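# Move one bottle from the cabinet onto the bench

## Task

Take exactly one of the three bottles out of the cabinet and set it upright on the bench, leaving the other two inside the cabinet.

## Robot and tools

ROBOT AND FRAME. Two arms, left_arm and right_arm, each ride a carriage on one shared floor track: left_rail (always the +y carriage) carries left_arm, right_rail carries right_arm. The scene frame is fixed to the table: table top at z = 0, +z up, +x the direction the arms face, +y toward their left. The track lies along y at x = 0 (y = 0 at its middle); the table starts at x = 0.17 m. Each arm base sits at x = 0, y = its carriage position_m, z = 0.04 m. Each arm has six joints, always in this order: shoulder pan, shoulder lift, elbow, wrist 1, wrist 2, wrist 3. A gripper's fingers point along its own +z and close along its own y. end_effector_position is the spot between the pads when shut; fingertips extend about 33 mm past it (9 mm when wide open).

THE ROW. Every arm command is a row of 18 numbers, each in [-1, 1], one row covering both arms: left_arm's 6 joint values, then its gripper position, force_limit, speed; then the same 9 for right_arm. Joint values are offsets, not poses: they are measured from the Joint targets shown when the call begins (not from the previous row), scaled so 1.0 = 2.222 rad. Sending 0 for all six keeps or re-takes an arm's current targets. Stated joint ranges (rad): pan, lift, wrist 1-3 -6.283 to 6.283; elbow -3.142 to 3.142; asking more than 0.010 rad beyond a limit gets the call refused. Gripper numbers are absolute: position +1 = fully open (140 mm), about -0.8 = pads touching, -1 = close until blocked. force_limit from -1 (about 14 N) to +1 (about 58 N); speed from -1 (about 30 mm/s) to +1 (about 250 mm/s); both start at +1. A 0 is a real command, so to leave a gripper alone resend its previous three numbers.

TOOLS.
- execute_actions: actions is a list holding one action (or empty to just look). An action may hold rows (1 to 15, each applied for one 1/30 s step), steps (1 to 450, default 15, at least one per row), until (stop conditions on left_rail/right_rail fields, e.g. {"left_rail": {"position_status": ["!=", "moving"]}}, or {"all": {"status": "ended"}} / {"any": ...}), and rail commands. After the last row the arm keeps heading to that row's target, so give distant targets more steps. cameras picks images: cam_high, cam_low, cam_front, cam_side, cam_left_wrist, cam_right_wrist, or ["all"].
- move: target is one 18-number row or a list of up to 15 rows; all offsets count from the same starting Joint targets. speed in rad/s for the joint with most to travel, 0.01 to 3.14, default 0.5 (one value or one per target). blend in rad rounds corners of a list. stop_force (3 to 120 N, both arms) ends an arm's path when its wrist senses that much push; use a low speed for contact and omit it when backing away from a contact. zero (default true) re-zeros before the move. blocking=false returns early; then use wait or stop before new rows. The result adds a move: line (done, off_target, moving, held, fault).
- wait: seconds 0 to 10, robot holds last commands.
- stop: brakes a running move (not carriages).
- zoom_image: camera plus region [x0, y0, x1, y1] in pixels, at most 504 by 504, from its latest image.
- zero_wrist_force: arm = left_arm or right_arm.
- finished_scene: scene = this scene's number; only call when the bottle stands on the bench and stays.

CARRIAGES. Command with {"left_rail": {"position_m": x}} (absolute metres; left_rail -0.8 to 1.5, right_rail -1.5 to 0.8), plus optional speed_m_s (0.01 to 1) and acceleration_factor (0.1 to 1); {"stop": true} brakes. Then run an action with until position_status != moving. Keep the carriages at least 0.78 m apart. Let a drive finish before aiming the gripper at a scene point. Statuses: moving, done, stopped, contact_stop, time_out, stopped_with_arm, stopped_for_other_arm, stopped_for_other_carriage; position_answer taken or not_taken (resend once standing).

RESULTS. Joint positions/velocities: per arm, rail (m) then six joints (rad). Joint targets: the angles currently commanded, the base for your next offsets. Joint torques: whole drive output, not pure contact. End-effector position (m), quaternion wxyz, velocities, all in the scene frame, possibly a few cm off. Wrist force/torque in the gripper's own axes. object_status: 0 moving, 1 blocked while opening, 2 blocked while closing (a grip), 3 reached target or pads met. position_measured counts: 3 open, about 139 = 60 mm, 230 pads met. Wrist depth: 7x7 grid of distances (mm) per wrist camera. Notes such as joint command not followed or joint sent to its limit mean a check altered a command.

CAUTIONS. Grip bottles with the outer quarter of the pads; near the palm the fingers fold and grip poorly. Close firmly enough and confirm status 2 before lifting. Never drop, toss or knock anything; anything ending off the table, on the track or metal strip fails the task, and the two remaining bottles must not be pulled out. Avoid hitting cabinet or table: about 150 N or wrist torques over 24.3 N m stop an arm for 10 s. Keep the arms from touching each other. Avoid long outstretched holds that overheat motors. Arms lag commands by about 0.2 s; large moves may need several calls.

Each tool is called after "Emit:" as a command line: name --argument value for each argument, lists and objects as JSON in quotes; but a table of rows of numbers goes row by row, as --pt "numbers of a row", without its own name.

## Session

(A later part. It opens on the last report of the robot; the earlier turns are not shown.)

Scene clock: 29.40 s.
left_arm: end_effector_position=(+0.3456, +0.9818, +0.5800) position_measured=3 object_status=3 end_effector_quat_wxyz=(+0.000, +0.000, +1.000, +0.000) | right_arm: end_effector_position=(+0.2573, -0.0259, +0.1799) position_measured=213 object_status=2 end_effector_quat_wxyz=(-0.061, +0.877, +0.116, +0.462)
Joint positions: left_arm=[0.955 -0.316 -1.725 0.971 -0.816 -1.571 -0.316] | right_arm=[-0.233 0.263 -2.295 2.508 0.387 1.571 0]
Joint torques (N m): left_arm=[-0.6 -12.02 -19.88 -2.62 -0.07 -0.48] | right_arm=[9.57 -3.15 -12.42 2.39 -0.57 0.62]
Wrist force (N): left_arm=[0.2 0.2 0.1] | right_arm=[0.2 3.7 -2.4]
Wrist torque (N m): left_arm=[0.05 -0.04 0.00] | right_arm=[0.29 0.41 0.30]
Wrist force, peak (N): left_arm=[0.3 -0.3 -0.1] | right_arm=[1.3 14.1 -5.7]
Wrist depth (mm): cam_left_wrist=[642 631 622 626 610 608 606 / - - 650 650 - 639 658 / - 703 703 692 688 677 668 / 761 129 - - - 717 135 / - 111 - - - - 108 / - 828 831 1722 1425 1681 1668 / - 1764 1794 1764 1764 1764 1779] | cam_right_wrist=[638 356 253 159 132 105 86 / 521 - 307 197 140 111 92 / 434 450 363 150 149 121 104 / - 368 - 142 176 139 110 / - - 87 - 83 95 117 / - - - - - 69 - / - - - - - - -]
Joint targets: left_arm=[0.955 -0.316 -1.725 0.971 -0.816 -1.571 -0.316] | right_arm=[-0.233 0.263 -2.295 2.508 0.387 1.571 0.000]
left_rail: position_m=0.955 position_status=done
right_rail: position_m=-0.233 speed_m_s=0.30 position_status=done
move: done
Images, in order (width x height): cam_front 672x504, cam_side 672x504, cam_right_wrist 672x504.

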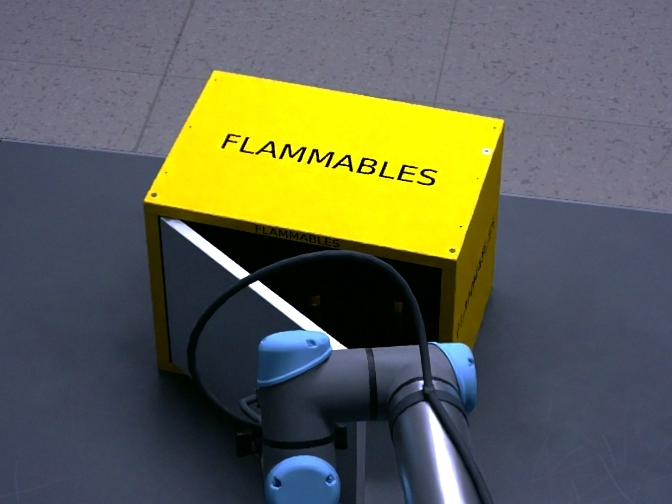

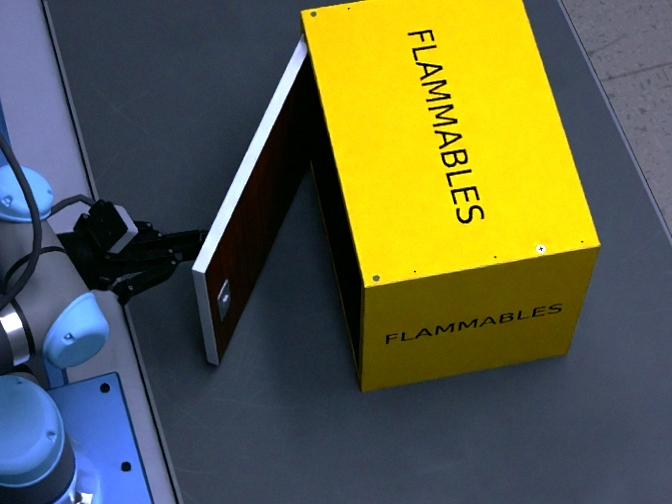

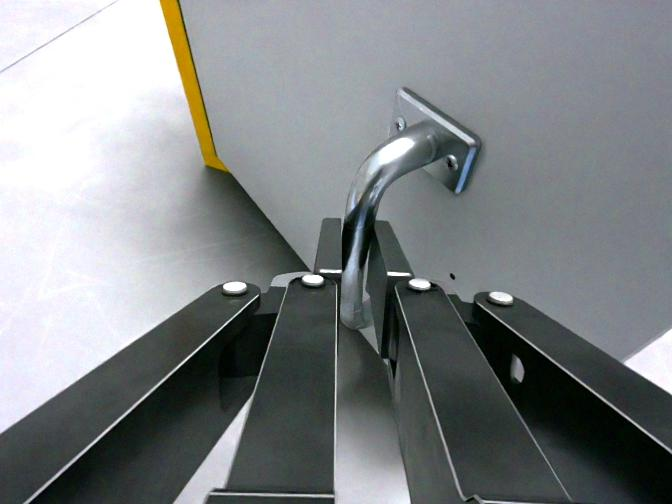

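Emit:
move --target '[0,0,0,0,0,0,1,1,1,0,0,0,0,0,0,-0.35,-1,-1]'

Emit:
move --pt "0 0 0 0 0 0 1 1 1 0 -0.1103 0.0203 0.0899 0 0 -0.35 -1 -1" --pt "0 0 0 0 0 0 1 1 1 -0.1182 -0.0406 -0.2419 0.2825 0 0 -0.35 -1 -1" --speed '[0.25,0.8]' --blend 0.02 --cameras '["cam_right_wrist","cam_side","cam_front"]'

Scene clock: 30.83 s.
left_arm: end_effector_position=(+0.3456, +0.9818, +0.5800) position_measured=3 object_status=3 end_effector_quat_wxyz=(+0.000, +0.000, +1.000, +0.000) | right_arm: end_effector_position=(+0.2573, -0.0259, +0.1798) position_measured=173 object_status=0 end_effector_quat_wxyz=(-0.061, +0.877, +0.116, +0.462)
Joint positions: left_arm=[0.955 -0.316 -1.725 0.971 -0.816 -1.571 -0.316] | right_arm=[-0.233 0.263 -2.295 2.508 0.387 1.571 0]
Joint torques (N m): left_arm=[-0.67 -12.88 -20.31 -2.77 -0.09 -0.63] | right_arm=[5.9 -3.8 -18.89 -0.26 -0.35 0.42]
Wrist force (N): left_arm=[0.3 0.0 0.1] | right_arm=[-1.2 0.1 -0.1]
Wrist torque (N m): left_arm=[-0.01 -0.06 0.00] | right_arm=[0.19 0.29 -0.22]
Wrist force, peak (N): left_arm=[0.1 0.2 -0.3] | right_arm=[0.2 3.7 -2.4]
Wrist depth (mm): cam_left_wrist=[635 635 622 624 629 615 610 / 660 646 633 668 646 - 646 / - 710 722 683 683 722 673 / 745 129 742 737 730 715 127 / - 111 - 747 780 766 108 / - 1750 1681 1824 1618 854 1643 / - 1824 1824 1779 1794 1824 1764] | cam_right_wrist=[- - 253 172 132 105 86 / - 527 287 201 140 111 92 / 440 445 - 223 153 121 104 / 372 376 378 166 161 140 109 / - 76 94 323 111 92 108 / - 73 - 295 - - 74 / - - - 272 - - -]
Joint targets: left_arm=[0.955 -0.316 -1.725 0.971 -0.816 -1.571 -0.316] | right_arm=[-0.233 0.263 -2.295 2.508 0.387 1.571 0.000]
left_rail: position_m=0.955 position_status=done
right_rail: position_m=-0.233 speed_m_s=0.30 position_status=done
move: done

Scene clock: 33.37 s.
left_arm: end_effector_position=(+0.3456, +0.9818, +0.5800) position_measured=3 object_status=3 end_effector_quat_wxyz=(+0.000, +0.000, +1.000, +0.000) | right_arm: end_effector_position=(+0.2504, -0.0997, +0.3941) position_measured=173 object_status=3 end_effector_quat_wxyz=(+0.000, +0.885, +0.000, +0.466)
Joint positions: left_arm=[0.955 -0.316 -1.725 0.971 -0.816 -1.571 -0.316] | right_arm=[-0.233 0 -2.385 1.971 1.015 1.571 0]
Joint torques (N m): left_arm=[-0.1 -12.49 -19.4 -2.82 -0.07 -0.61] | right_arm=[-8.73 22.21 -36.74 1.57 -0.16 0.41]
Wrist force (N): left_arm=[0.2 0.1 0.0] | right_arm=[-1.0 0.3 0.0]
Wrist torque (N m): left_arm=[0.03 -0.04 0.00] | right_arm=[0.22 0.25 -0.21]
Wrist force, peak (N): left_arm=[0.5 0.0 0.0] | right_arm=[-3.7 -0.1 0.2]
Wrist depth (mm): cam_left_wrist=[641 637 639 617 624 613 615 / 662 - 666 664 - - 670 / 701 706 701 - 673 677 675 / 763 139 747 - 694 - 134 / - 111 834 791 837 783 108 / - 1750 2242 1643 1631 - 1681 / - 1824 1840 1975 1764 1855 1750] | cam_right_wrist=[2764 477 462 450 502 3109 3067 / 378 374 361 391 380 2433 2433 / - 537 708 715 377 829 - / 647 412 302 607 161 - 662 / 594 76 94 570 111 92 589 / - 73 - 263 - - 74 / - - - - - - -]
Joint targets: left_arm=[0.955 -0.316 -1.725 0.971 -0.816 -1.571 -0.316] | right_arm=[-0.233 0.000 -2.385 1.970 1.015 1.571 0.000]
left_rail: position_m=0.955 position_status=done
right_rail: position_m=-0.233 speed_m_s=0.30 position_status=done
move: done
Images, in order (width x height): cam_front 672x504, cam_side 672x504, cam_right_wrist 672x504.

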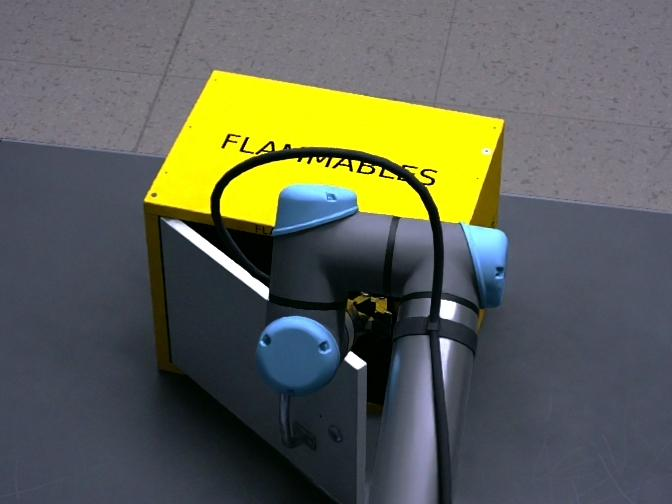

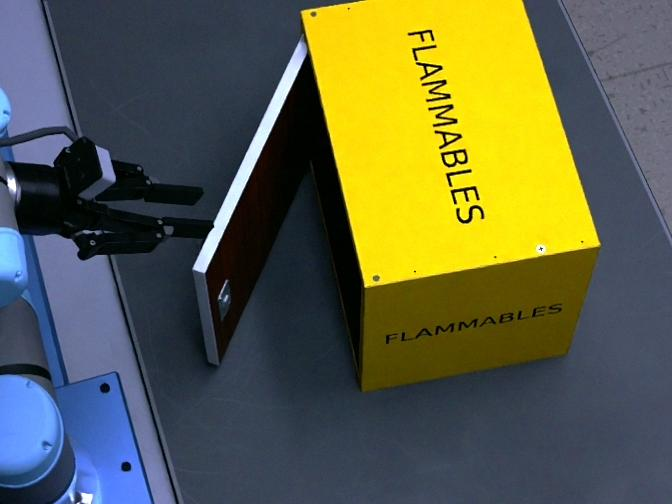

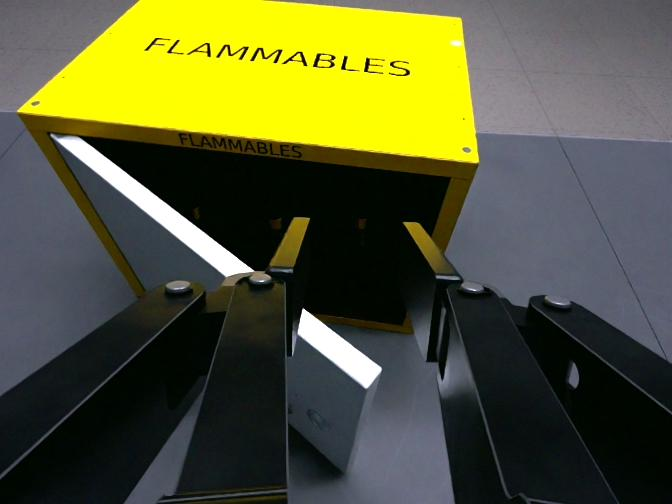

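Emit:
execute_actions --actions '[{"right_rail":{"position_m":-0.36},"steps":90,"until":{"right_rail":{"position_status":["!=","moving"]}}}]'

Emit:
move --target '[0,0,0,0,0,0,1,1,1,0,0.1529,0.2072,-0.3601,0,0,-0.85,-1,-1]' --stop_force 20 --cameras '["cam_right_wrist","cam_side","cam_front"]'

Scene clock: 35.13 s.
left_arm: end_effector_position=(+0.3456, +0.9818, +0.5800) position_measured=3 object_status=3 end_effector_quat_wxyz=(+0.000, +0.000, +1.000, +0.000) | right_arm: end_effector_position=(+0.2504, -0.2268, +0.3942) position_measured=173 object_status=3 end_effector_quat_wxyz=(+0.000, +0.885, +0.000, +0.466)
Joint positions: left_arm=[0.955 -0.316 -1.725 0.971 -0.816 -1.571 -0.316] | right_arm=[-0.36 0 -2.385 1.97 1.015 1.571 0]
Joint torques (N m): left_arm=[0.24 -12.08 -19.59 -2.78 0 -0.73] | right_arm=[-5.77 21.54 -34.55 1.42 0.07 0.26]
Wrist force (N): left_arm=[0.1 0.2 -0.1] | right_arm=[-1.1 0.4 -0.1]
Wrist torque (N m): left_arm=[0.04 -0.03 -0.01] | right_arm=[0.24 0.28 -0.21]
Wrist force, peak (N): left_arm=[0.4 -0.3 -0.1] | right_arm=[-1.4 1.0 0.0]
Wrist depth (mm): cam_left_wrist=[639 631 620 615 618 618 601 / - 662 642 648 650 639 656 / - - 664 690 692 681 675 / - 124 - - - 735 697 / - 104 761 788 769 806 108 / - 1722 1722 1484 1922 1516 1708 / - 1840 1809 1809 1779 1764 1779] | cam_right_wrist=[448 453 448 2907 3025 3109 3109 / 365 367 372 391 2488 2460 2407 / 551 691 713 347 - - 786 / 586 617 641 393 155 662 651 / - 76 94 - 111 92 594 / - 73 - - - - 74 / - - - - - - -]
Joint targets: left_arm=[0.955 -0.316 -1.725 0.971 -0.816 -1.571 -0.316] | right_arm=[-0.360 0.000 -2.385 1.970 1.015 1.571 0.000]
Tool commands: left_gripper/position=+1.0 left_gripper/force_limit=+1.0 left_gripper/speed=+1.0 right_gripper/position=-0.35 right_gripper/force_limit=-1.0 right_gripper/speed=-1.0
left_rail: position_m=0.955 position_status=done
right_rail: position_m=-0.360 speed_m_s=0.30 position_status=done

Scene clock: 38.03 s.
left_arm: end_effector_position=(+0.3456, +0.9818, +0.5800) position_measured=3 object_status=3 end_effector_quat_wxyz=(+0.000, +0.000, +1.000, +0.000) | right_arm: end_effector_position=(+0.3697, -0.2268, +0.1750) position_measured=230 object_status=3 end_effector_quat_wxyz=(+0.000, +0.885, +0.000, +0.466)
Joint positions: left_arm=[0.955 -0.316 -1.725 0.971 -0.816 -1.571 -0.316] | right_arm=[-0.36 0 -2.045 2.431 0.215 1.571 0]
Joint torques (N m): left_arm=[-1.12 -12.51 -19.42 -2.74 -0.07 -0.72] | right_arm=[1.38 10.23 -11.03 -2.27 0.26 0.26]
Wrist force (N): left_arm=[0.3 -0.1 -0.1] | right_arm=[-1.2 0.3 -0.2]
Wrist torque (N m): left_arm=[-0.03 -0.06 0.00] | right_arm=[0.22 0.28 -0.23]
Wrist force, peak (N): left_arm=[0.3 -0.2 0.3] | right_arm=[-2.2 0.3 0.5]
Wrist depth (mm): cam_left_wrist=[641 633 635 622 646 611 605 / 673 658 656 - 668 652 635 / - - 701 771 688 681 - / - 129 - - - 710 114 / - 104 - - 788 758 108 / - 1764 1594 1495 1681 1537 815 / - 1855 1840 1840 1764 1736 1722] | cam_right_wrist=[455 437 404 187 2433 2544 2603 / 466 479 277 206 - 561 - / - 401 305 210 454 447 445 / 342 347 347 140 379 380 - / 324 - 81 - 87 84 334 / - - - - - 75 - / - - - - - - -]
Joint targets: left_arm=[0.955 -0.316 -1.725 0.971 -0.816 -1.571 -0.316] | right_arm=[-0.360 0.000 -2.045 2.431 0.215 1.571 0.000]
left_rail: position_m=0.955 position_status=done
right_rail: position_m=-0.360 speed_m_s=0.30 position_status=done
move: done
Images, in order (width x height): cam_front 672x504, cam_side 672x504, cam_right_wrist 672x504.

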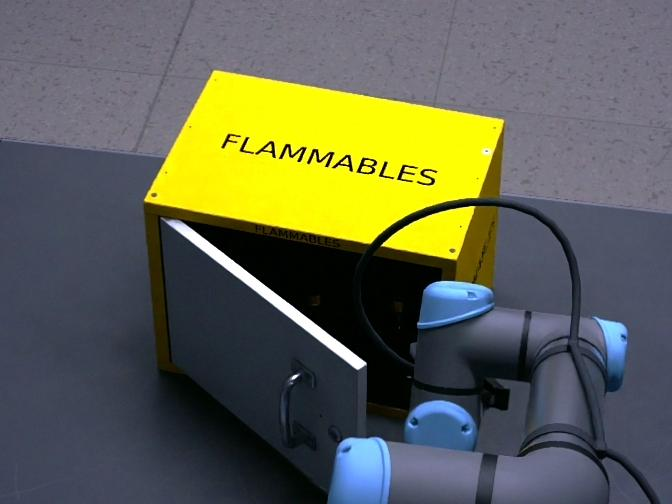

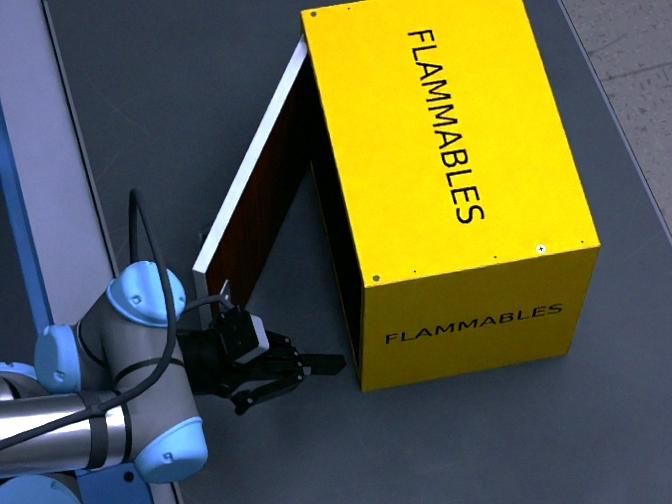

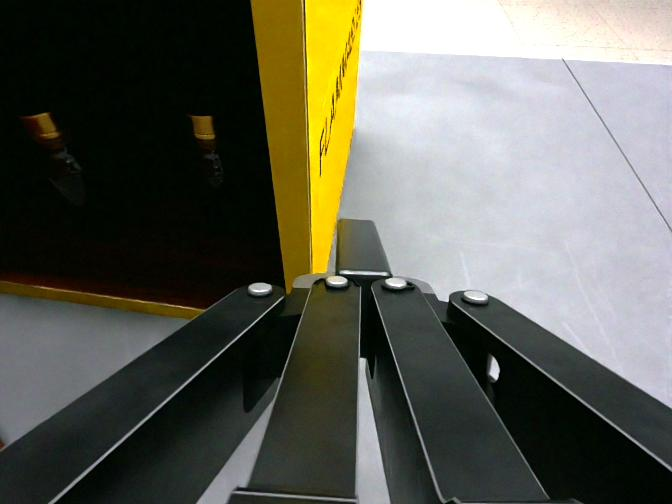

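Emit:
execute_actions --actions '[{"right_rail":{"position_m":-0.10,"speed_m_s":0.1,"acceleration_factor":0.3},"steps":150,"until":{"right_rail":{"position_status":["!=","moving"]}}}]' --cameras '["cam_right_wrist","cam_side","cam_front"]'

Scene clock: 41.33 s.
left_arm: end_effector_position=(+0.3456, +0.9818, +0.5800) position_measured=3 object_status=3 end_effector_quat_wxyz=(+0.000, +0.000, +1.000, +0.000) | right_arm: end_effector_position=(+0.3697, +0.0332, +0.1749) position_measured=230 object_status=3 end_effector_quat_wxyz=(+0.000, +0.885, +0.000, +0.466)
Joint positions: left_arm=[0.955 -0.316 -1.725 0.971 -0.816 -1.571 -0.316] | right_arm=[-0.1 0 -2.045 2.431 0.215 1.571 0]
Joint torques (N m): left_arm=[-0.81 -13 -19.66 -2.78 -0.04 -0.66] | right_arm=[8.29 -4.18 -34.63 2 -1.23 -0.05]
Wrist force (N): left_arm=[0.3 -0.1 -0.1] | right_arm=[-1.5 2.5 -0.3]
Wrist torque (N m): left_arm=[-0.03 -0.06 0.00] | right_arm=[0.51 0.36 -0.25]
Wrist force, peak (N): left_arm=[0.5 0.0 0.0] | right_arm=[-2.6 11.2 -4.1]
Wrist depth (mm): cam_left_wrist=[648 637 629 618 627 615 605 / 694 683 - - 648 642 639 / 697 697 - - - - 670 / 783 139 740 763 735 761 116 / - 104 780 786 745 - 109 / - 1643 1722 1668 - 1872 1643 / - 1794 1824 1794 1794 1722 1708] | cam_right_wrist=[170 259 423 439 423 411 373 / 155 270 404 476 466 463 344 / 145 241 361 398 391 322 340 / 135 193 351 125 347 350 334 / 132 159 81 - 87 314 320 / - - - - - 75 - / - - - - - - -]
Joint targets: left_arm=[0.955 -0.316 -1.725 0.971 -0.816 -1.571 -0.316] | right_arm=[-0.100 0.000 -2.045 2.431 0.215 1.571 0.000]
Tool commands: left_gripper/position=+1.0 left_gripper/force_limit=+1.0 left_gripper/speed=+1.0 right_gripper/position=-0.85 right_gripper/force_limit=-1.0 right_gripper/speed=-1.0
left_rail: position_m=0.955 position_status=done
right_rail: position_m=-0.100 speed_m_s=0.10 position_status=done
Images, in order (width x height): cam_front 672x504, cam_side 672x504, cam_right_wrist 672x504.

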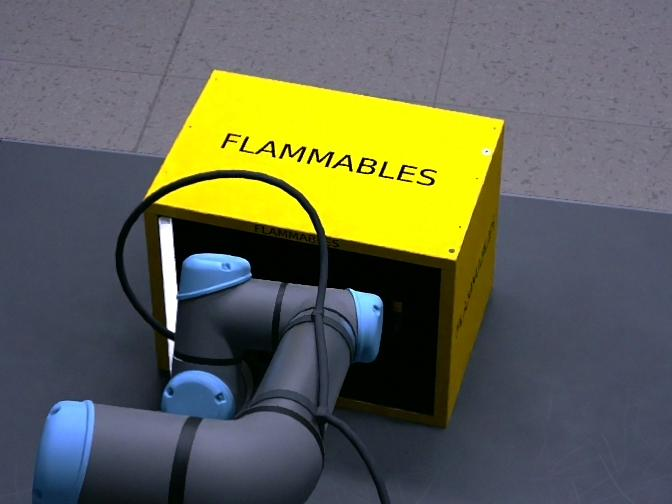

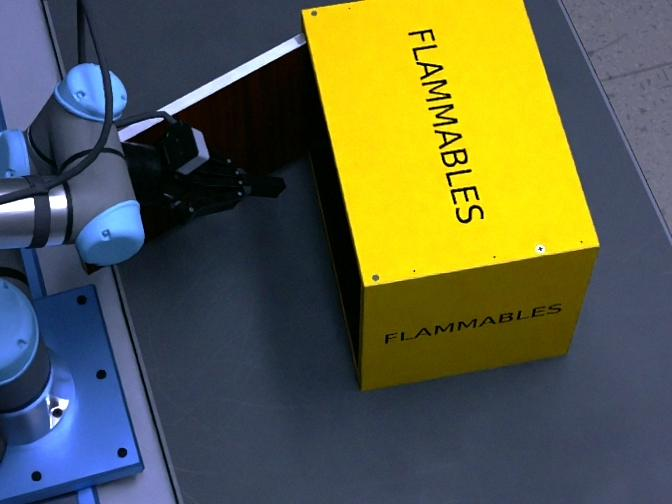

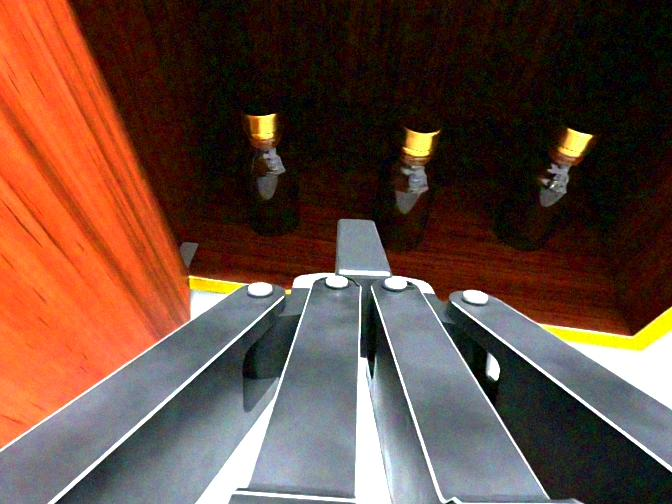

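Emit:
execute_actions --actions '[{"right_rail":{"position_m":-0.137},"steps":60,"until":{"right_rail":{"position_status":["!=","moving"]}}}]'

Emit:
move --target '[0,0,0,0,0,0,1,1,1,0,0.1160,0.0062,-0.1221,0,0,0.05,-1,-1]' --stop_force 10 --speed 0.25 --cameras '["cam_right_wrist","cam_side","cam_front"]'

Scene clock: 42.87 s.
left_arm: end_effector_position=(+0.3456, +0.9818, +0.5800) position_measured=3 object_status=3 end_effector_quat_wxyz=(+0.000, +0.000, +1.000, +0.000) | right_arm: end_effector_position=(+0.3697, -0.0038, +0.1750) position_measured=230 object_status=3 end_effector_quat_wxyz=(+0.000, +0.885, +0.000, +0.466)
Joint positions: left_arm=[0.955 -0.316 -1.725 0.971 -0.816 -1.571 -0.316] | right_arm=[-0.137 0 -2.045 2.431 0.215 1.571 0]
Joint torques (N m): left_arm=[-0.24 -12.04 -19.96 -2.77 -0.19 -0.67] | right_arm=[9.07 -9.39 -34.17 1.96 -0.49 -0.03]
Wrist force (N): left_arm=[-0.1 -0.1 -0.3] | right_arm=[-1.2 0.3 -0.2]
Wrist torque (N m): left_arm=[-0.02 0.01 0.00] | right_arm=[0.22 0.28 -0.22]
Wrist force, peak (N): left_arm=[0.4 -0.3 0.1] | right_arm=[-1.2 2.7 -0.6]
Wrist depth (mm): cam_left_wrist=[635 629 627 618 610 613 617 / 618 660 652 - 641 681 613 / - 706 710 688 692 690 - / - 128 715 742 - 694 115 / - 111 791 - - - 108 / - 861 1794 1872 1681 1809 1643 / - 1840 1779 1824 1750 1779 1750] | cam_right_wrist=[247 319 440 434 420 403 306 / 248 328 465 471 468 436 295 / 225 347 336 412 415 319 286 / 200 339 351 125 355 349 274 / 192 - 81 - 87 314 304 / - - - - - 75 313 / - - - - - - -]
Joint targets: left_arm=[0.955 -0.316 -1.725 0.971 -0.816 -1.571 -0.316] | right_arm=[-0.137 0.000 -2.045 2.431 0.215 1.571 0.000]
Tool commands: left_gripper/position=+1.0 left_gripper/force_limit=+1.0 left_gripper/speed=+1.0 right_gripper/position=-0.85 right_gripper/force_limit=-1.0 right_gripper/speed=-1.0
left_rail: position_m=0.955 position_status=done
right_rail: position_m=-0.137 speed_m_s=0.10 position_status=done

Scene clock: 45.40 s.
left_arm: end_effector_position=(+0.3456, +0.9818, +0.5800) position_measured=3 object_status=3 end_effector_quat_wxyz=(+0.000, +0.000, +1.000, +0.000) | right_arm: end_effector_position=(+0.4195, -0.0038, +0.1198) position_measured=123 object_status=0 end_effector_quat_wxyz=(+0.000, +0.885, +0.000, +0.466)
Joint positions: left_arm=[0.955 -0.316 -1.725 0.971 -0.816 -1.571 -0.316] | right_arm=[-0.137 0 -1.787 2.445 -0.057 1.571 0]
Joint torques (N m): left_arm=[-0.88 -12.53 -19.41 -2.7 -0.14 -0.84] | right_arm=[1.19 2.57 -8.65 -2.13 0.73 -0.42]
Wrist force (N): left_arm=[0.0 -0.1 0.0] | right_arm=[-1.1 0.3 -0.1]
Wrist torque (N m): left_arm=[-0.03 -0.01 0.00] | right_arm=[0.21 0.29 -0.22]
Wrist force, peak (N): left_arm=[0.6 0.0 -0.2] | right_arm=[-1.6 0.4 0.7]
Wrist depth (mm): cam_left_wrist=[629 639 633 629 633 605 610 / 668 627 660 620 648 642 603 / - 706 697 - - - - / 747 128 - - 732 692 135 / - 104 780 791 788 - 108 / - 871 854 1643 1794 1583 1643 / - 1824 1779 1824 1824 1764 1764] | cam_right_wrist=[240 296 397 383 373 360 316 / 247 286 385 363 383 387 263 / 250 301 305 322 329 244 279 / 262 276 154 274 269 272 273 / - 85 252 254 248 108 91 / - 65 236 238 228 - 90 / - - 213 214 215 - -]
Joint targets: left_arm=[0.955 -0.316 -1.725 0.971 -0.816 -1.571 -0.316] | right_arm=[-0.137 0.000 -1.787 2.445 -0.057 1.571 0.000]
left_rail: position_m=0.955 position_status=done
right_rail: position_m=-0.137 speed_m_s=0.10 position_status=done
move: done
Images, in order (width x height): cam_front 672x504, cam_side 672x504, cam_right_wrist 672x504.

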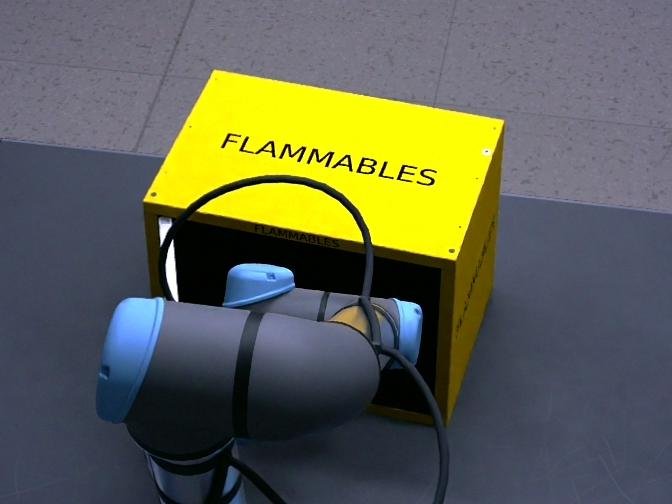

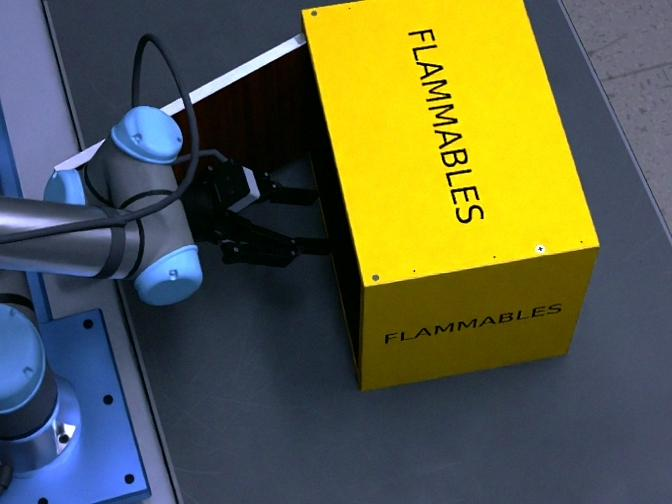

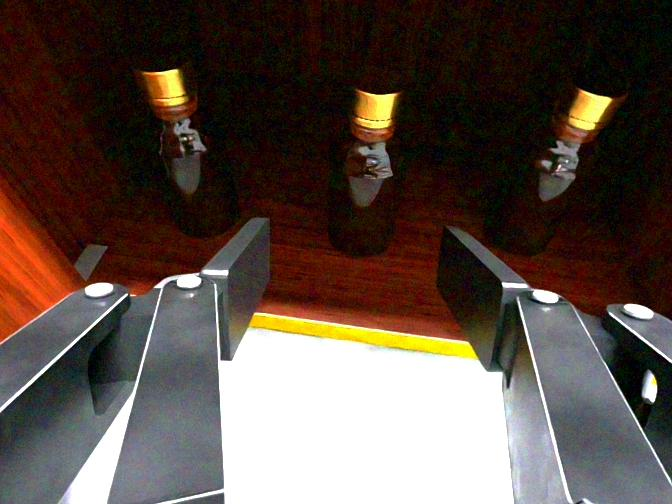

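Emit:
execute_actions --actions '[{"right_rail":{"position_m":-0.143},"steps":60,"until":{"right_rail":{"position_status":["!=","moving"]}}}]'

Emit:
move --target '[0,0,0,0,0,0,1,1,1,0,0.1378,-0.0349,-0.1028,0,0,0.05,-1,-1]' --stop_force 8 --speed 0.15 --cameras '["cam_right_wrist","cam_side"]'

Scene clock: 46.87 s.
left_arm: end_effector_position=(+0.3456, +0.9818, +0.5800) position_measured=3 object_status=3 end_effector_quat_wxyz=(+0.000, +0.000, +1.000, +0.000) | right_arm: end_effector_position=(+0.4195, -0.0098, +0.1198) position_measured=123 object_status=3 end_effector_quat_wxyz=(+0.000, +0.885, +0.000, +0.466)
Joint positions: left_arm=[0.955 -0.316 -1.725 0.971 -0.816 -1.571 -0.316] | right_arm=[-0.143 0 -1.787 2.445 -0.057 1.571 0]
Joint torques (N m): left_arm=[-0.44 -12.86 -20.33 -2.76 -0.15 -0.78] | right_arm=[-2.32 1.98 -8.27 -2 0.72 -0.23]
Wrist force (N): left_arm=[0.1 0.1 0.0] | right_arm=[-1.4 0.2 -0.2]
Wrist torque (N m): left_arm=[0.03 -0.02 0.00] | right_arm=[0.20 0.35 -0.23]
Wrist force, peak (N): left_arm=[0.4 -0.2 -0.2] | right_arm=[-1.3 0.8 -0.1]
Wrist depth (mm): cam_left_wrist=[635 635 624 629 627 610 598 / 666 660 - 626 642 644 633 / 697 - - - 688 652 692 / 750 128 - - 699 710 127 / - 104 - - - 791 108 / - 1708 1905 1750 1957 1526 1656 / - 1824 1872 1764 1764 1606 1736] | cam_right_wrist=[247 303 396 383 371 359 305 / 248 225 388 209 396 385 265 / 255 289 314 323 330 239 278 / 261 276 139 273 274 276 272 / - 85 251 254 248 107 91 / - 65 236 - 239 - 90 / - - - 207 220 - -]
Joint targets: left_arm=[0.955 -0.316 -1.725 0.971 -0.816 -1.571 -0.316] | right_arm=[-0.143 0.000 -1.787 2.445 -0.057 1.571 0.000]
Tool commands: left_gripper/position=+1.0 left_gripper/force_limit=+1.0 left_gripper/speed=+1.0 right_gripper/position=+0.05 right_gripper/force_limit=-1.0 right_gripper/speed=-1.0
left_rail: position_m=0.955 position_status=done
right_rail: position_m=-0.143 speed_m_s=0.10 position_status=done

Scene clock: 50.03 s.
left_arm: end_effector_position=(+0.3456, +0.9818, +0.5800) position_measured=3 object_status=3 end_effector_quat_wxyz=(+0.000, +0.000, +1.000, +0.000) | right_arm: end_effector_position=(+0.4864, -0.0098, +0.0639) position_measured=123 object_status=3 end_effector_quat_wxyz=(+0.000, +0.885, +0.000, +0.466)
Joint positions: left_arm=[0.955 -0.316 -1.725 0.971 -0.816 -1.571 -0.316] | right_arm=[-0.143 0 -1.481 2.367 -0.285 1.571 0]
Joint torques (N m): left_arm=[-1.05 -12.77 -20.1 -2.72 -0.14 -1.01] | right_arm=[-6.84 -7.97 -28.9 -2.22 0.48 -0.38]
Wrist force (N): left_arm=[0.1 0.0 0.0] | right_arm=[-1.0 0.0 -0.1]
Wrist torque (N m): left_arm=[-0.01 -0.03 0.00] | right_arm=[0.15 0.26 -0.24]
Wrist force, peak (N): left_arm=[0.2 0.2 0.4] | right_arm=[-1.7 0.3 -0.4]
Wrist depth (mm): cam_left_wrist=[635 637 629 626 626 617 631 / 694 706 673 654 644 633 626 / 710 697 720 706 690 713 - / - 128 771 708 725 697 120 / - 111 788 - - - 109 / - 1736 851 844 841 831 1656 / - 1794 1794 1809 1794 1764 1736] | cam_right_wrist=[134 308 324 111 293 299 286 / - 172 287 135 285 297 157 / 152 170 241 138 244 248 152 / 199 194 161 204 162 207 174 / - 85 173 183 180 107 92 / - 65 169 166 164 - 90 / - - 165 166 164 - -]
Joint targets: left_arm=[0.955 -0.316 -1.725 0.971 -0.816 -1.571 -0.316] | right_arm=[-0.143 0.000 -1.481 2.367 -0.285 1.571 0.000]
left_rail: position_m=0.955 position_status=done
right_rail: position_m=-0.143 speed_m_s=0.10 position_status=done
move: done
Images, in order (width x height): cam_side 672x504, cam_right_wrist 672x504.

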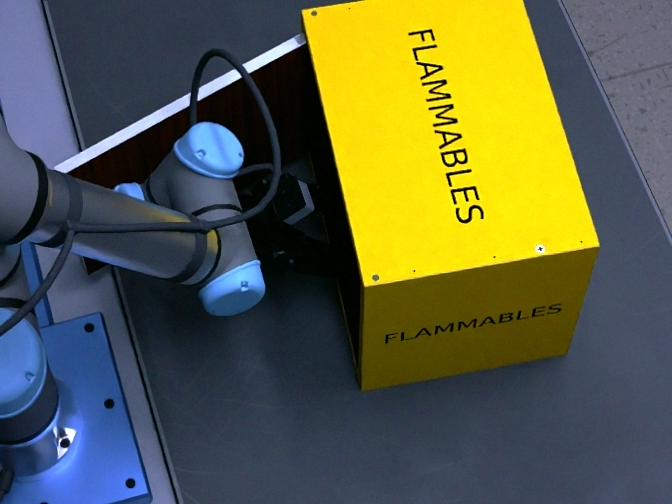

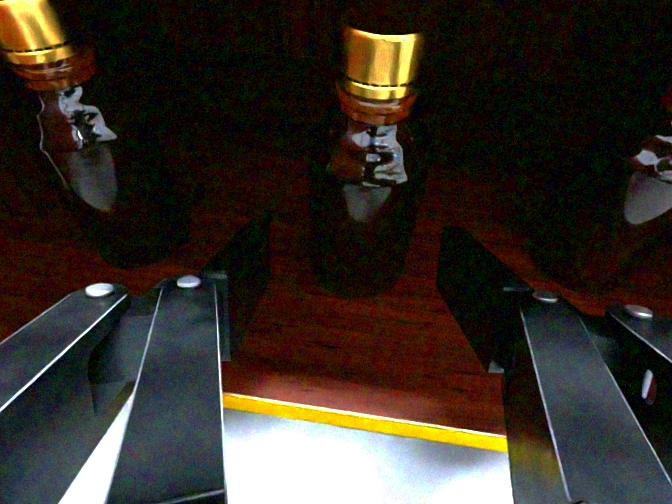

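Emit:
move --target '[0,0,0,0,0,0,1,1,1,0,0.0146,-0.0135,-0.0011,0,0,0.05,-1,-1]' --stop_force 8 --speed 0.08

Emit:
move --target '[0,0,0,0,0,0,1,1,1,0,0,0,0,0,0,-1,-0.3,-1]' --cameras '["cam_right_wrist"]'

Emit:
wait --seconds 0.6

Scene clock: 51.83 s.
left_arm: end_effector_position=(+0.3456, +0.9818, +0.5800) position_measured=3 object_status=3 end_effector_quat_wxyz=(+0.000, +0.000, +1.000, +0.000) | right_arm: end_effector_position=(+0.4994, -0.0098, +0.0618) position_measured=123 object_status=3 end_effector_quat_wxyz=(+0.000, +0.885, +0.000, +0.466)
Joint positions: left_arm=[0.955 -0.316 -1.725 0.971 -0.816 -1.571 -0.316] | right_arm=[-0.143 0 -1.449 2.337 -0.287 1.571 0]
Joint torques (N m): left_arm=[-0.46 -11.57 -19.89 -2.66 -0.06 -0.82] | right_arm=[-7.1 -9.89 -28.85 -2.16 0.72 -0.42]
Wrist force (N): left_arm=[0.0 -0.2 -0.1] | right_arm=[-0.9 0.1 -0.3]
Wrist torque (N m): left_arm=[-0.04 -0.01 -0.01] | right_arm=[0.18 0.24 -0.23]
Wrist force, peak (N): left_arm=[-0.2 0.2 -0.3] | right_arm=[-1.3 -0.1 -0.5]
Wrist depth (mm): cam_left_wrist=[654 637 631 629 626 615 601 / - 658 660 650 646 - - / - - 697 - - - 679 / 742 128 761 766 - - 133 / - 111 730 783 753 - 109 / - 857 1764 1681 1631 1656 1643 / - 1855 1779 1779 1764 1764 1764] | cam_right_wrist=[240 304 314 104 280 286 275 / 132 279 282 109 279 294 291 / 137 159 237 - 241 245 144 / 191 175 161 157 160 198 158 / - 85 171 177 177 108 92 / - 65 160 161 162 - 90 / - - 160 155 153 - -]
Joint targets: left_arm=[0.955 -0.316 -1.725 0.971 -0.816 -1.571 -0.316] | right_arm=[-0.143 0.000 -1.449 2.337 -0.287 1.571 0.000]
left_rail: position_m=0.955 position_status=done
right_rail: position_m=-0.143 speed_m_s=0.10 position_status=done
move: done

Scene clock: 52.90 s.
left_arm: end_effector_position=(+0.3456, +0.9818, +0.5800) position_measured=3 object_status=3 end_effector_quat_wxyz=(+0.000, +0.000, +1.000, +0.000) | right_arm: end_effector_position=(+0.4994, -0.0098, +0.0618) position_measured=162 object_status=0 end_effector_quat_wxyz=(+0.000, +0.885, +0.000, +0.466)
Joint positions: left_arm=[0.955 -0.316 -1.725 0.971 -0.816 -1.571 -0.316] | right_arm=[-0.143 0 -1.449 2.337 -0.287 1.571 0]
Joint torques (N m): left_arm=[-0.99 -13.35 -19.35 -2.81 -0.16 -0.91] | right_arm=[-7.64 -9.69 -27.8 -1.6 0.72 -0.69]
Wrist force (N): left_arm=[0.2 0.0 0.1] | right_arm=[1.4 -0.1 -4.1]
Wrist torque (N m): left_arm=[0.01 -0.04 0.00] | right_arm=[0.16 0.21 -0.23]
Wrist force, peak (N): left_arm=[0.4 -0.4 -0.2] | right_arm=[1.9 -0.2 -4.6]
Wrist depth (mm): cam_left_wrist=[629 618 620 620 620 617 622 / - 675 658 637 650 648 656 / 710 708 650 690 - 668 685 / 740 128 735 737 - 732 701 / - 104 777 - - 777 109 / - 1840 1794 1681 1750 1643 1668 / - 1809 1872 1794 1764 1736 1779] | cam_right_wrist=[240 304 314 102 285 287 274 / 132 279 283 111 280 294 292 / 137 159 237 - 244 245 144 / 191 180 204 155 203 204 158 / - 79 94 177 149 92 174 / - 73 - 162 166 - 74 / - - - 156 - - -]
Joint targets: left_arm=[0.955 -0.316 -1.725 0.971 -0.816 -1.571 -0.316] | right_arm=[-0.143 0.000 -1.449 2.337 -0.287 1.571 0.000]
left_rail: position_m=0.955 position_status=done
right_rail: position_m=-0.143 speed_m_s=0.10 position_status=done
move: done
Images, in order (width x height): cam_right_wrist 672x504.

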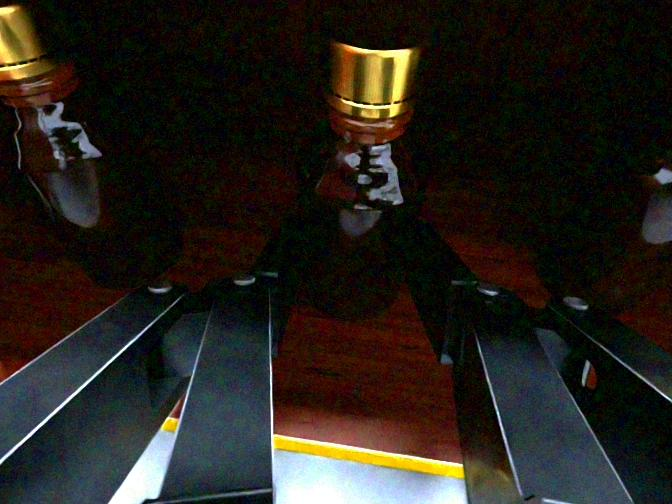

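Scene clock: 53.50 s.
left_arm: end_effector_position=(+0.3456, +0.9818, +0.5800) position_measured=3 object_status=3 end_effector_quat_wxyz=(+0.000, +0.000, +1.000, +0.000) | right_arm: end_effector_position=(+0.4994, -0.0098, +0.0618) position_measured=162 object_status=2 end_effector_quat_wxyz=(+0.000, +0.885, +0.000, +0.466)
Joint positions: left_arm=[0.955 -0.316 -1.725 0.971 -0.816 -1.571 -0.316] | right_arm=[-0.143 0 -1.449 2.337 -0.287 1.571 0]
Joint torques (N m): left_arm=[-0.34 -12.11 -20 -2.76 -0.07 -0.77] | right_arm=[-5.52 -9.71 -26.75 -0.8 0.66 -0.45]
Wrist force (N): left_arm=[0.1 0.0 0.0] | right_arm=[1.7 0.0 -4.4]
Wrist torque (N m): left_arm=[0.00 -0.03 0.00] | right_arm=[0.17 0.21 -0.23]
Wrist force, peak (N): left_arm=[0.2 -0.3 0.0] | right_arm=[1.8 -0.2 -4.6]
Wrist depth (mm): cam_left_wrist=[639 633 629 627 624 613 611 / 690 656 658 652 646 639 - / 713 708 688 715 675 664 688 / 742 129 758 - 725 720 132 / - 111 788 - - - 108 / - 1681 1594 2110 841 1583 837 / - 1824 1750 1824 1840 1736 1764] | cam_right_wrist=[240 303 314 102 286 286 275 / 132 271 283 107 280 294 293 / 136 159 237 124 244 245 144 / 191 180 204 148 168 204 158 / - 79 94 177 149 92 174 / - 73 - 161 165 - 74 / - - - 156 - - -]
Joint targets: left_arm=[0.955 -0.316 -1.725 0.971 -0.816 -1.571 -0.316] | right_arm=[-0.143 0.000 -1.449 2.337 -0.287 1.571 0.000]
Tool commands: left_gripper/position=+1.0 left_gripper/force_limit=+1.0 left_gripper/speed=+1.0 right_gripper/position=-1.0 right_gripper/force_limit=-0.3 right_gripper/speed=-1.0
left_rail: position_m=0.955 position_status=done
right_rail: position_m=-0.143 speed_m_s=0.10 position_status=done
wait: 0.60 s

Emit:
move --pt "0 0 0 0 0 0 1 1 1 0 -0.0505 -0.0083 0.0588 0 0 -1 -0.3 -1" --pt "0 0 0 0 0 0 1 1 1 0 -0.2281 0.1084 0.1198 0 0 -1 -0.3 -1" --speed '[0.1,0.2]' --blend 0.02 --cameras '["cam_right_wrist","cam_side","cam_front"]'

Scene clock: 57.67 s.
left_arm: end_effector_position=(+0.3456, +0.9818, +0.5800) position_measured=3 object_status=3 end_effector_quat_wxyz=(+0.000, +0.000, +1.000, +0.000) | right_arm: end_effector_position=(+0.3595, -0.0098, +0.1096) position_measured=162 object_status=2 end_effector_quat_wxyz=(+0.000, +0.885, +0.000, +0.466)
Joint positions: left_arm=[0.955 -0.316 -1.725 0.971 -0.816 -1.571 -0.316] | right_arm=[-0.143 0 -1.955 2.578 -0.021 1.571 0]
Joint torques (N m): left_arm=[0.75 -13.26 -20.24 -2.79 -0.14 -0.83] | right_arm=[-5.82 -14.26 -7.11 1.22 0.82 -0.66]
Wrist force (N): left_arm=[0.0 0.2 0.0] | right_arm=[-4.0 0.4 1.4]
Wrist torque (N m): left_arm=[0.03 0.00 0.00] | right_arm=[0.24 0.36 -0.23]
Wrist force, peak (N): left_arm=[0.5 0.1 0.1] | right_arm=[1.8 -0.3 -4.7]
Wrist depth (mm): cam_left_wrist=[642 637 633 617 644 611 615 / 668 656 658 - 652 629 637 / 745 717 708 703 641 673 660 / 761 139 742 688 735 720 135 / - 111 769 - - - 109 / - 1764 1824 1668 1695 818 1668 / - 1824 1794 1779 1764 1764 1764] | cam_right_wrist=[251 287 434 102 417 380 291 / 265 321 368 108 363 276 283 / 232 303 299 128 314 307 272 / 216 287 280 149 273 277 267 / - 79 94 249 126 92 262 / - 73 - 233 - - 75 / - - - 202 - - -]
Joint targets: left_arm=[0.955 -0.316 -1.725 0.971 -0.816 -1.571 -0.316] | right_arm=[-0.143 0.000 -1.955 2.578 -0.021 1.571 0.000]
left_rail: position_m=0.955 position_status=done
right_rail: position_m=-0.143 speed_m_s=0.10 position_status=done
move: done
Images, in order (width x height): cam_front 672x504, cam_side 672x504, cam_right_wrist 672x504.

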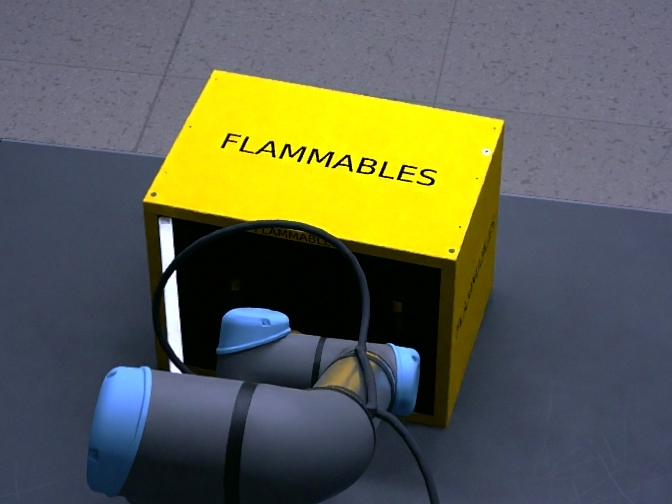

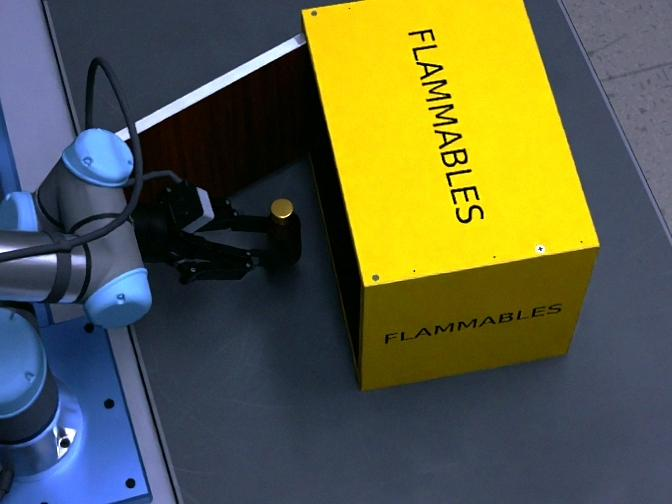

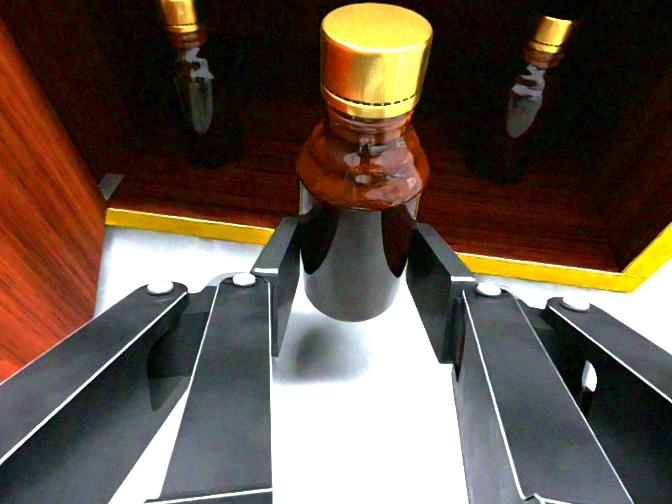

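Emit:
execute_actions --actions '[{"right_rail":{"position_m":-0.46,"speed_m_s":0.25},"steps":150,"until":{"right_rail":{"position_status":["!=","moving"]}}}]'

Emit:
move --target '[0,0,0,0,0,0,1,1,1,0,0.1794,-0.0685,-0.1109,0,0,-1,-0.3,-1]' --speed 0.3

Emit:
move --target '[0,0,0,0,0,0,1,1,1,0,0.0566,0.0185,-0.0751,0,0,-1,-0.3,-1]' --speed 0.05 --stop_force 4 --cameras '["cam_right_wrist","cam_side"]'

Scene clock: 63.17 s.
left_arm: end_effector_position=(+0.3456, +0.9818, +0.5800) position_measured=3 object_status=3 end_effector_quat_wxyz=(+0.000, +0.000, +1.000, +0.000) | right_arm: end_effector_position=(+0.3594, -0.3268, +0.1096) position_measured=162 object_status=2 end_effector_quat_wxyz=(+0.000, +0.885, +0.000, +0.466)
Joint positions: left_arm=[0.955 -0.316 -1.725 0.971 -0.816 -1.571 -0.316] | right_arm=[-0.46 0 -1.955 2.578 -0.021 1.571 0]
Joint torques (N m): left_arm=[-0.49 -12.43 -20.08 -2.94 -0.03 -0.84] | right_arm=[-6.76 -13.14 -12.61 0.95 0.66 -0.91]
Wrist force (N): left_arm=[0.3 0.1 0.0] | right_arm=[-4.2 0.2 1.3]
Wrist torque (N m): left_arm=[0.03 -0.07 0.00] | right_arm=[0.20 0.39 -0.23]
Wrist force, peak (N): left_arm=[0.2 -0.5 0.2] | right_arm=[-4.3 0.4 1.4]
Wrist depth (mm): cam_left_wrist=[644 626 608 620 626 610 610 / - - 656 644 646 670 637 / 747 697 710 688 710 710 725 / - 128 742 740 - - 119 / - 111 791 - - - 109 / - 1840 847 1722 1708 1779 1606 / - 1840 1794 1824 1779 1750 1736] | cam_right_wrist=[170 218 324 102 512 - 585 / 182 227 328 107 131 397 - / 292 237 327 126 320 355 - / 273 268 288 148 154 295 297 / - 79 94 - 126 93 262 / - 73 - 228 - - 74 / - - - 204 - - -]
Joint targets: left_arm=[0.955 -0.316 -1.725 0.971 -0.816 -1.571 -0.316] | right_arm=[-0.460 0.000 -1.955 2.578 -0.021 1.571 0.000]
Tool commands: left_gripper/position=+1.0 left_gripper/force_limit=+1.0 left_gripper/speed=+1.0 right_gripper/position=-1.0 right_gripper/force_limit=-0.3 right_gripper/speed=-1.0
left_rail: position_m=0.955 position_status=done
right_rail: position_m=-0.460 speed_m_s=0.25 position_status=done

Scene clock: 65.10 s.
left_arm: end_effector_position=(+0.3456, +0.9818, +0.5800) position_measured=3 object_status=3 end_effector_quat_wxyz=(+0.000, +0.000, +1.000, +0.000) | right_arm: end_effector_position=(+0.4593, -0.3268, +0.0698) position_measured=162 object_status=2 end_effector_quat_wxyz=(+0.000, +0.885, +0.000, +0.466)
Joint positions: left_arm=[0.955 -0.316 -1.725 0.971 -0.816 -1.571 -0.316] | right_arm=[-0.46 0 -1.557 2.426 -0.267 1.571 0]
Joint torques (N m): left_arm=[-0.04 -12.9 -20.33 -2.8 -0.12 -1.07] | right_arm=[-5.62 -6.3 -30.83 -3.29 0.67 -0.66]
Wrist force (N): left_arm=[0.1 -0.2 0.1] | right_arm=[-4.1 -0.2 1.5]
Wrist torque (N m): left_arm=[-0.04 -0.03 0.00] | right_arm=[0.12 0.38 -0.24]
Wrist force, peak (N): left_arm=[0.4 -0.2 0.0] | right_arm=[-4.7 0.3 0.9]
Wrist depth (mm): cam_left_wrist=[639 639 626 626 622 615 610 / 662 664 664 656 652 639 635 / - 699 670 769 679 666 703 / - 128 - 755 717 769 703 / - 111 737 747 761 747 108 / - 1631 1695 - 1695 1560 1618 / - 1840 1779 1809 1764 1794 1695] | cam_right_wrist=[156 183 361 102 112 - 434 / 161 209 291 107 - - - / 167 214 277 124 273 287 288 / 171 223 237 - 235 244 247 / - 79 94 201 149 93 87 / - 73 - 187 188 - 74 / - - - 169 - - -]
Joint targets: left_arm=[0.955 -0.316 -1.725 0.971 -0.816 -1.571 -0.316] | right_arm=[-0.460 0.000 -1.557 2.426 -0.268 1.571 0.000]
left_rail: position_m=0.955 position_status=done
right_rail: position_m=-0.460 speed_m_s=0.25 position_status=done
move: done

Scene clock: 68.50 s.
left_arm: end_effector_position=(+0.3456, +0.9818, +0.5800) position_measured=3 object_status=3 end_effector_quat_wxyz=(+0.000, +0.000, +1.000, +0.000) | right_arm: end_effector_position=(+0.4602, -0.3268, +0.0439) position_measured=162 object_status=2 end_effector_quat_wxyz=(+0.000, +0.885, +0.000, +0.466)
Joint positions: left_arm=[0.955 -0.316 -1.725 0.971 -0.816 -1.571 -0.316] | right_arm=[-0.46 0 -1.48 2.451 -0.369 1.571 0]
Joint torques (N m): left_arm=[0.56 -13.24 -19.68 -2.74 -0.06 -0.86] | right_arm=[-4.73 -30.07 -26.59 0.9 0.64 -1.07]
Wrist force (N): left_arm=[-0.1 0.0 0.0] | right_arm=[-1.8 0.2 1.0]
Wrist torque (N m): left_arm=[0.01 0.01 0.00] | right_arm=[0.21 0.28 -0.22]
Wrist force, peak (N): left_arm=[0.3 -0.4 0.0] | right_arm=[10.7 0.2 -7.8]
Wrist depth (mm): cam_left_wrist=[631 633 629 600 617 598 610 / 673 662 642 - 654 600 639 / 690 703 690 720 648 703 664 / 742 128 747 692 725 720 133 / - 111 791 769 812 - 109 / - 851 1708 1939 1750 1722 - / - 1809 1855 1779 1764 1764 1722] | cam_right_wrist=[156 198 297 102 334 - 350 / 160 209 284 107 278 300 297 / 167 207 236 128 244 245 248 / 171 202 204 - 204 210 207 / - 79 94 177 149 93 185 / - 73 - 162 163 - 74 / - - - 145 - - -]
Joint targets: left_arm=[0.955 -0.316 -1.725 0.971 -0.816 -1.571 -0.316] | right_arm=[-0.460 0.000 -1.480 2.451 -0.369 1.571 0.000]
left_rail: position_m=0.955 position_status=done
right_rail: position_m=-0.460 speed_m_s=0.25 position_status=done
move: contact (right_arm); right_arm: the wrist 1 is farthest, 0.065 rad from its target
Images, in order (width x height): cam_side 672x504, cam_right_wrist 672x504.

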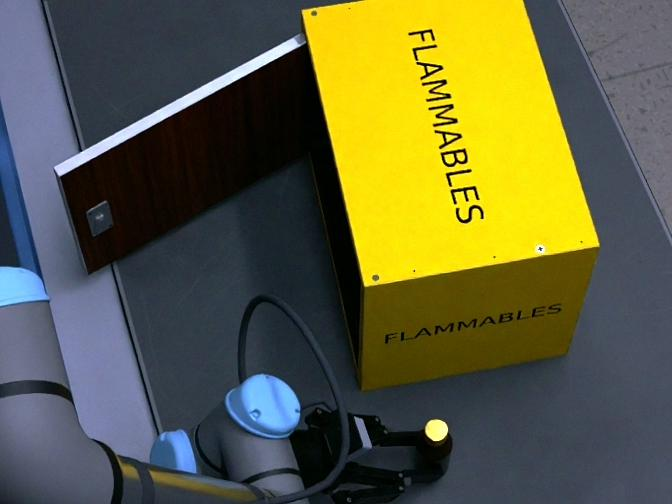

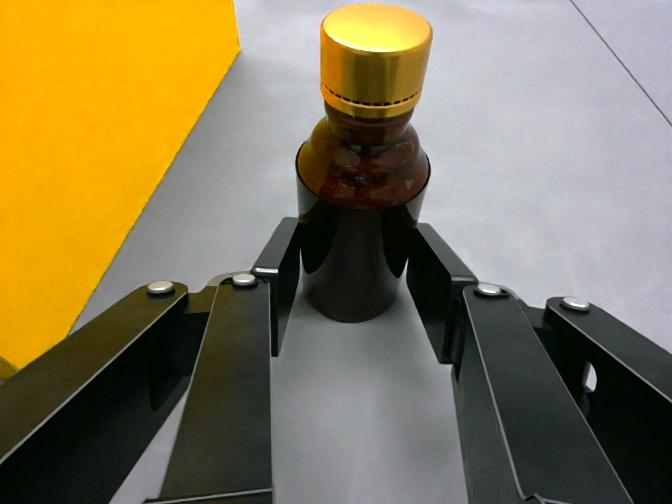

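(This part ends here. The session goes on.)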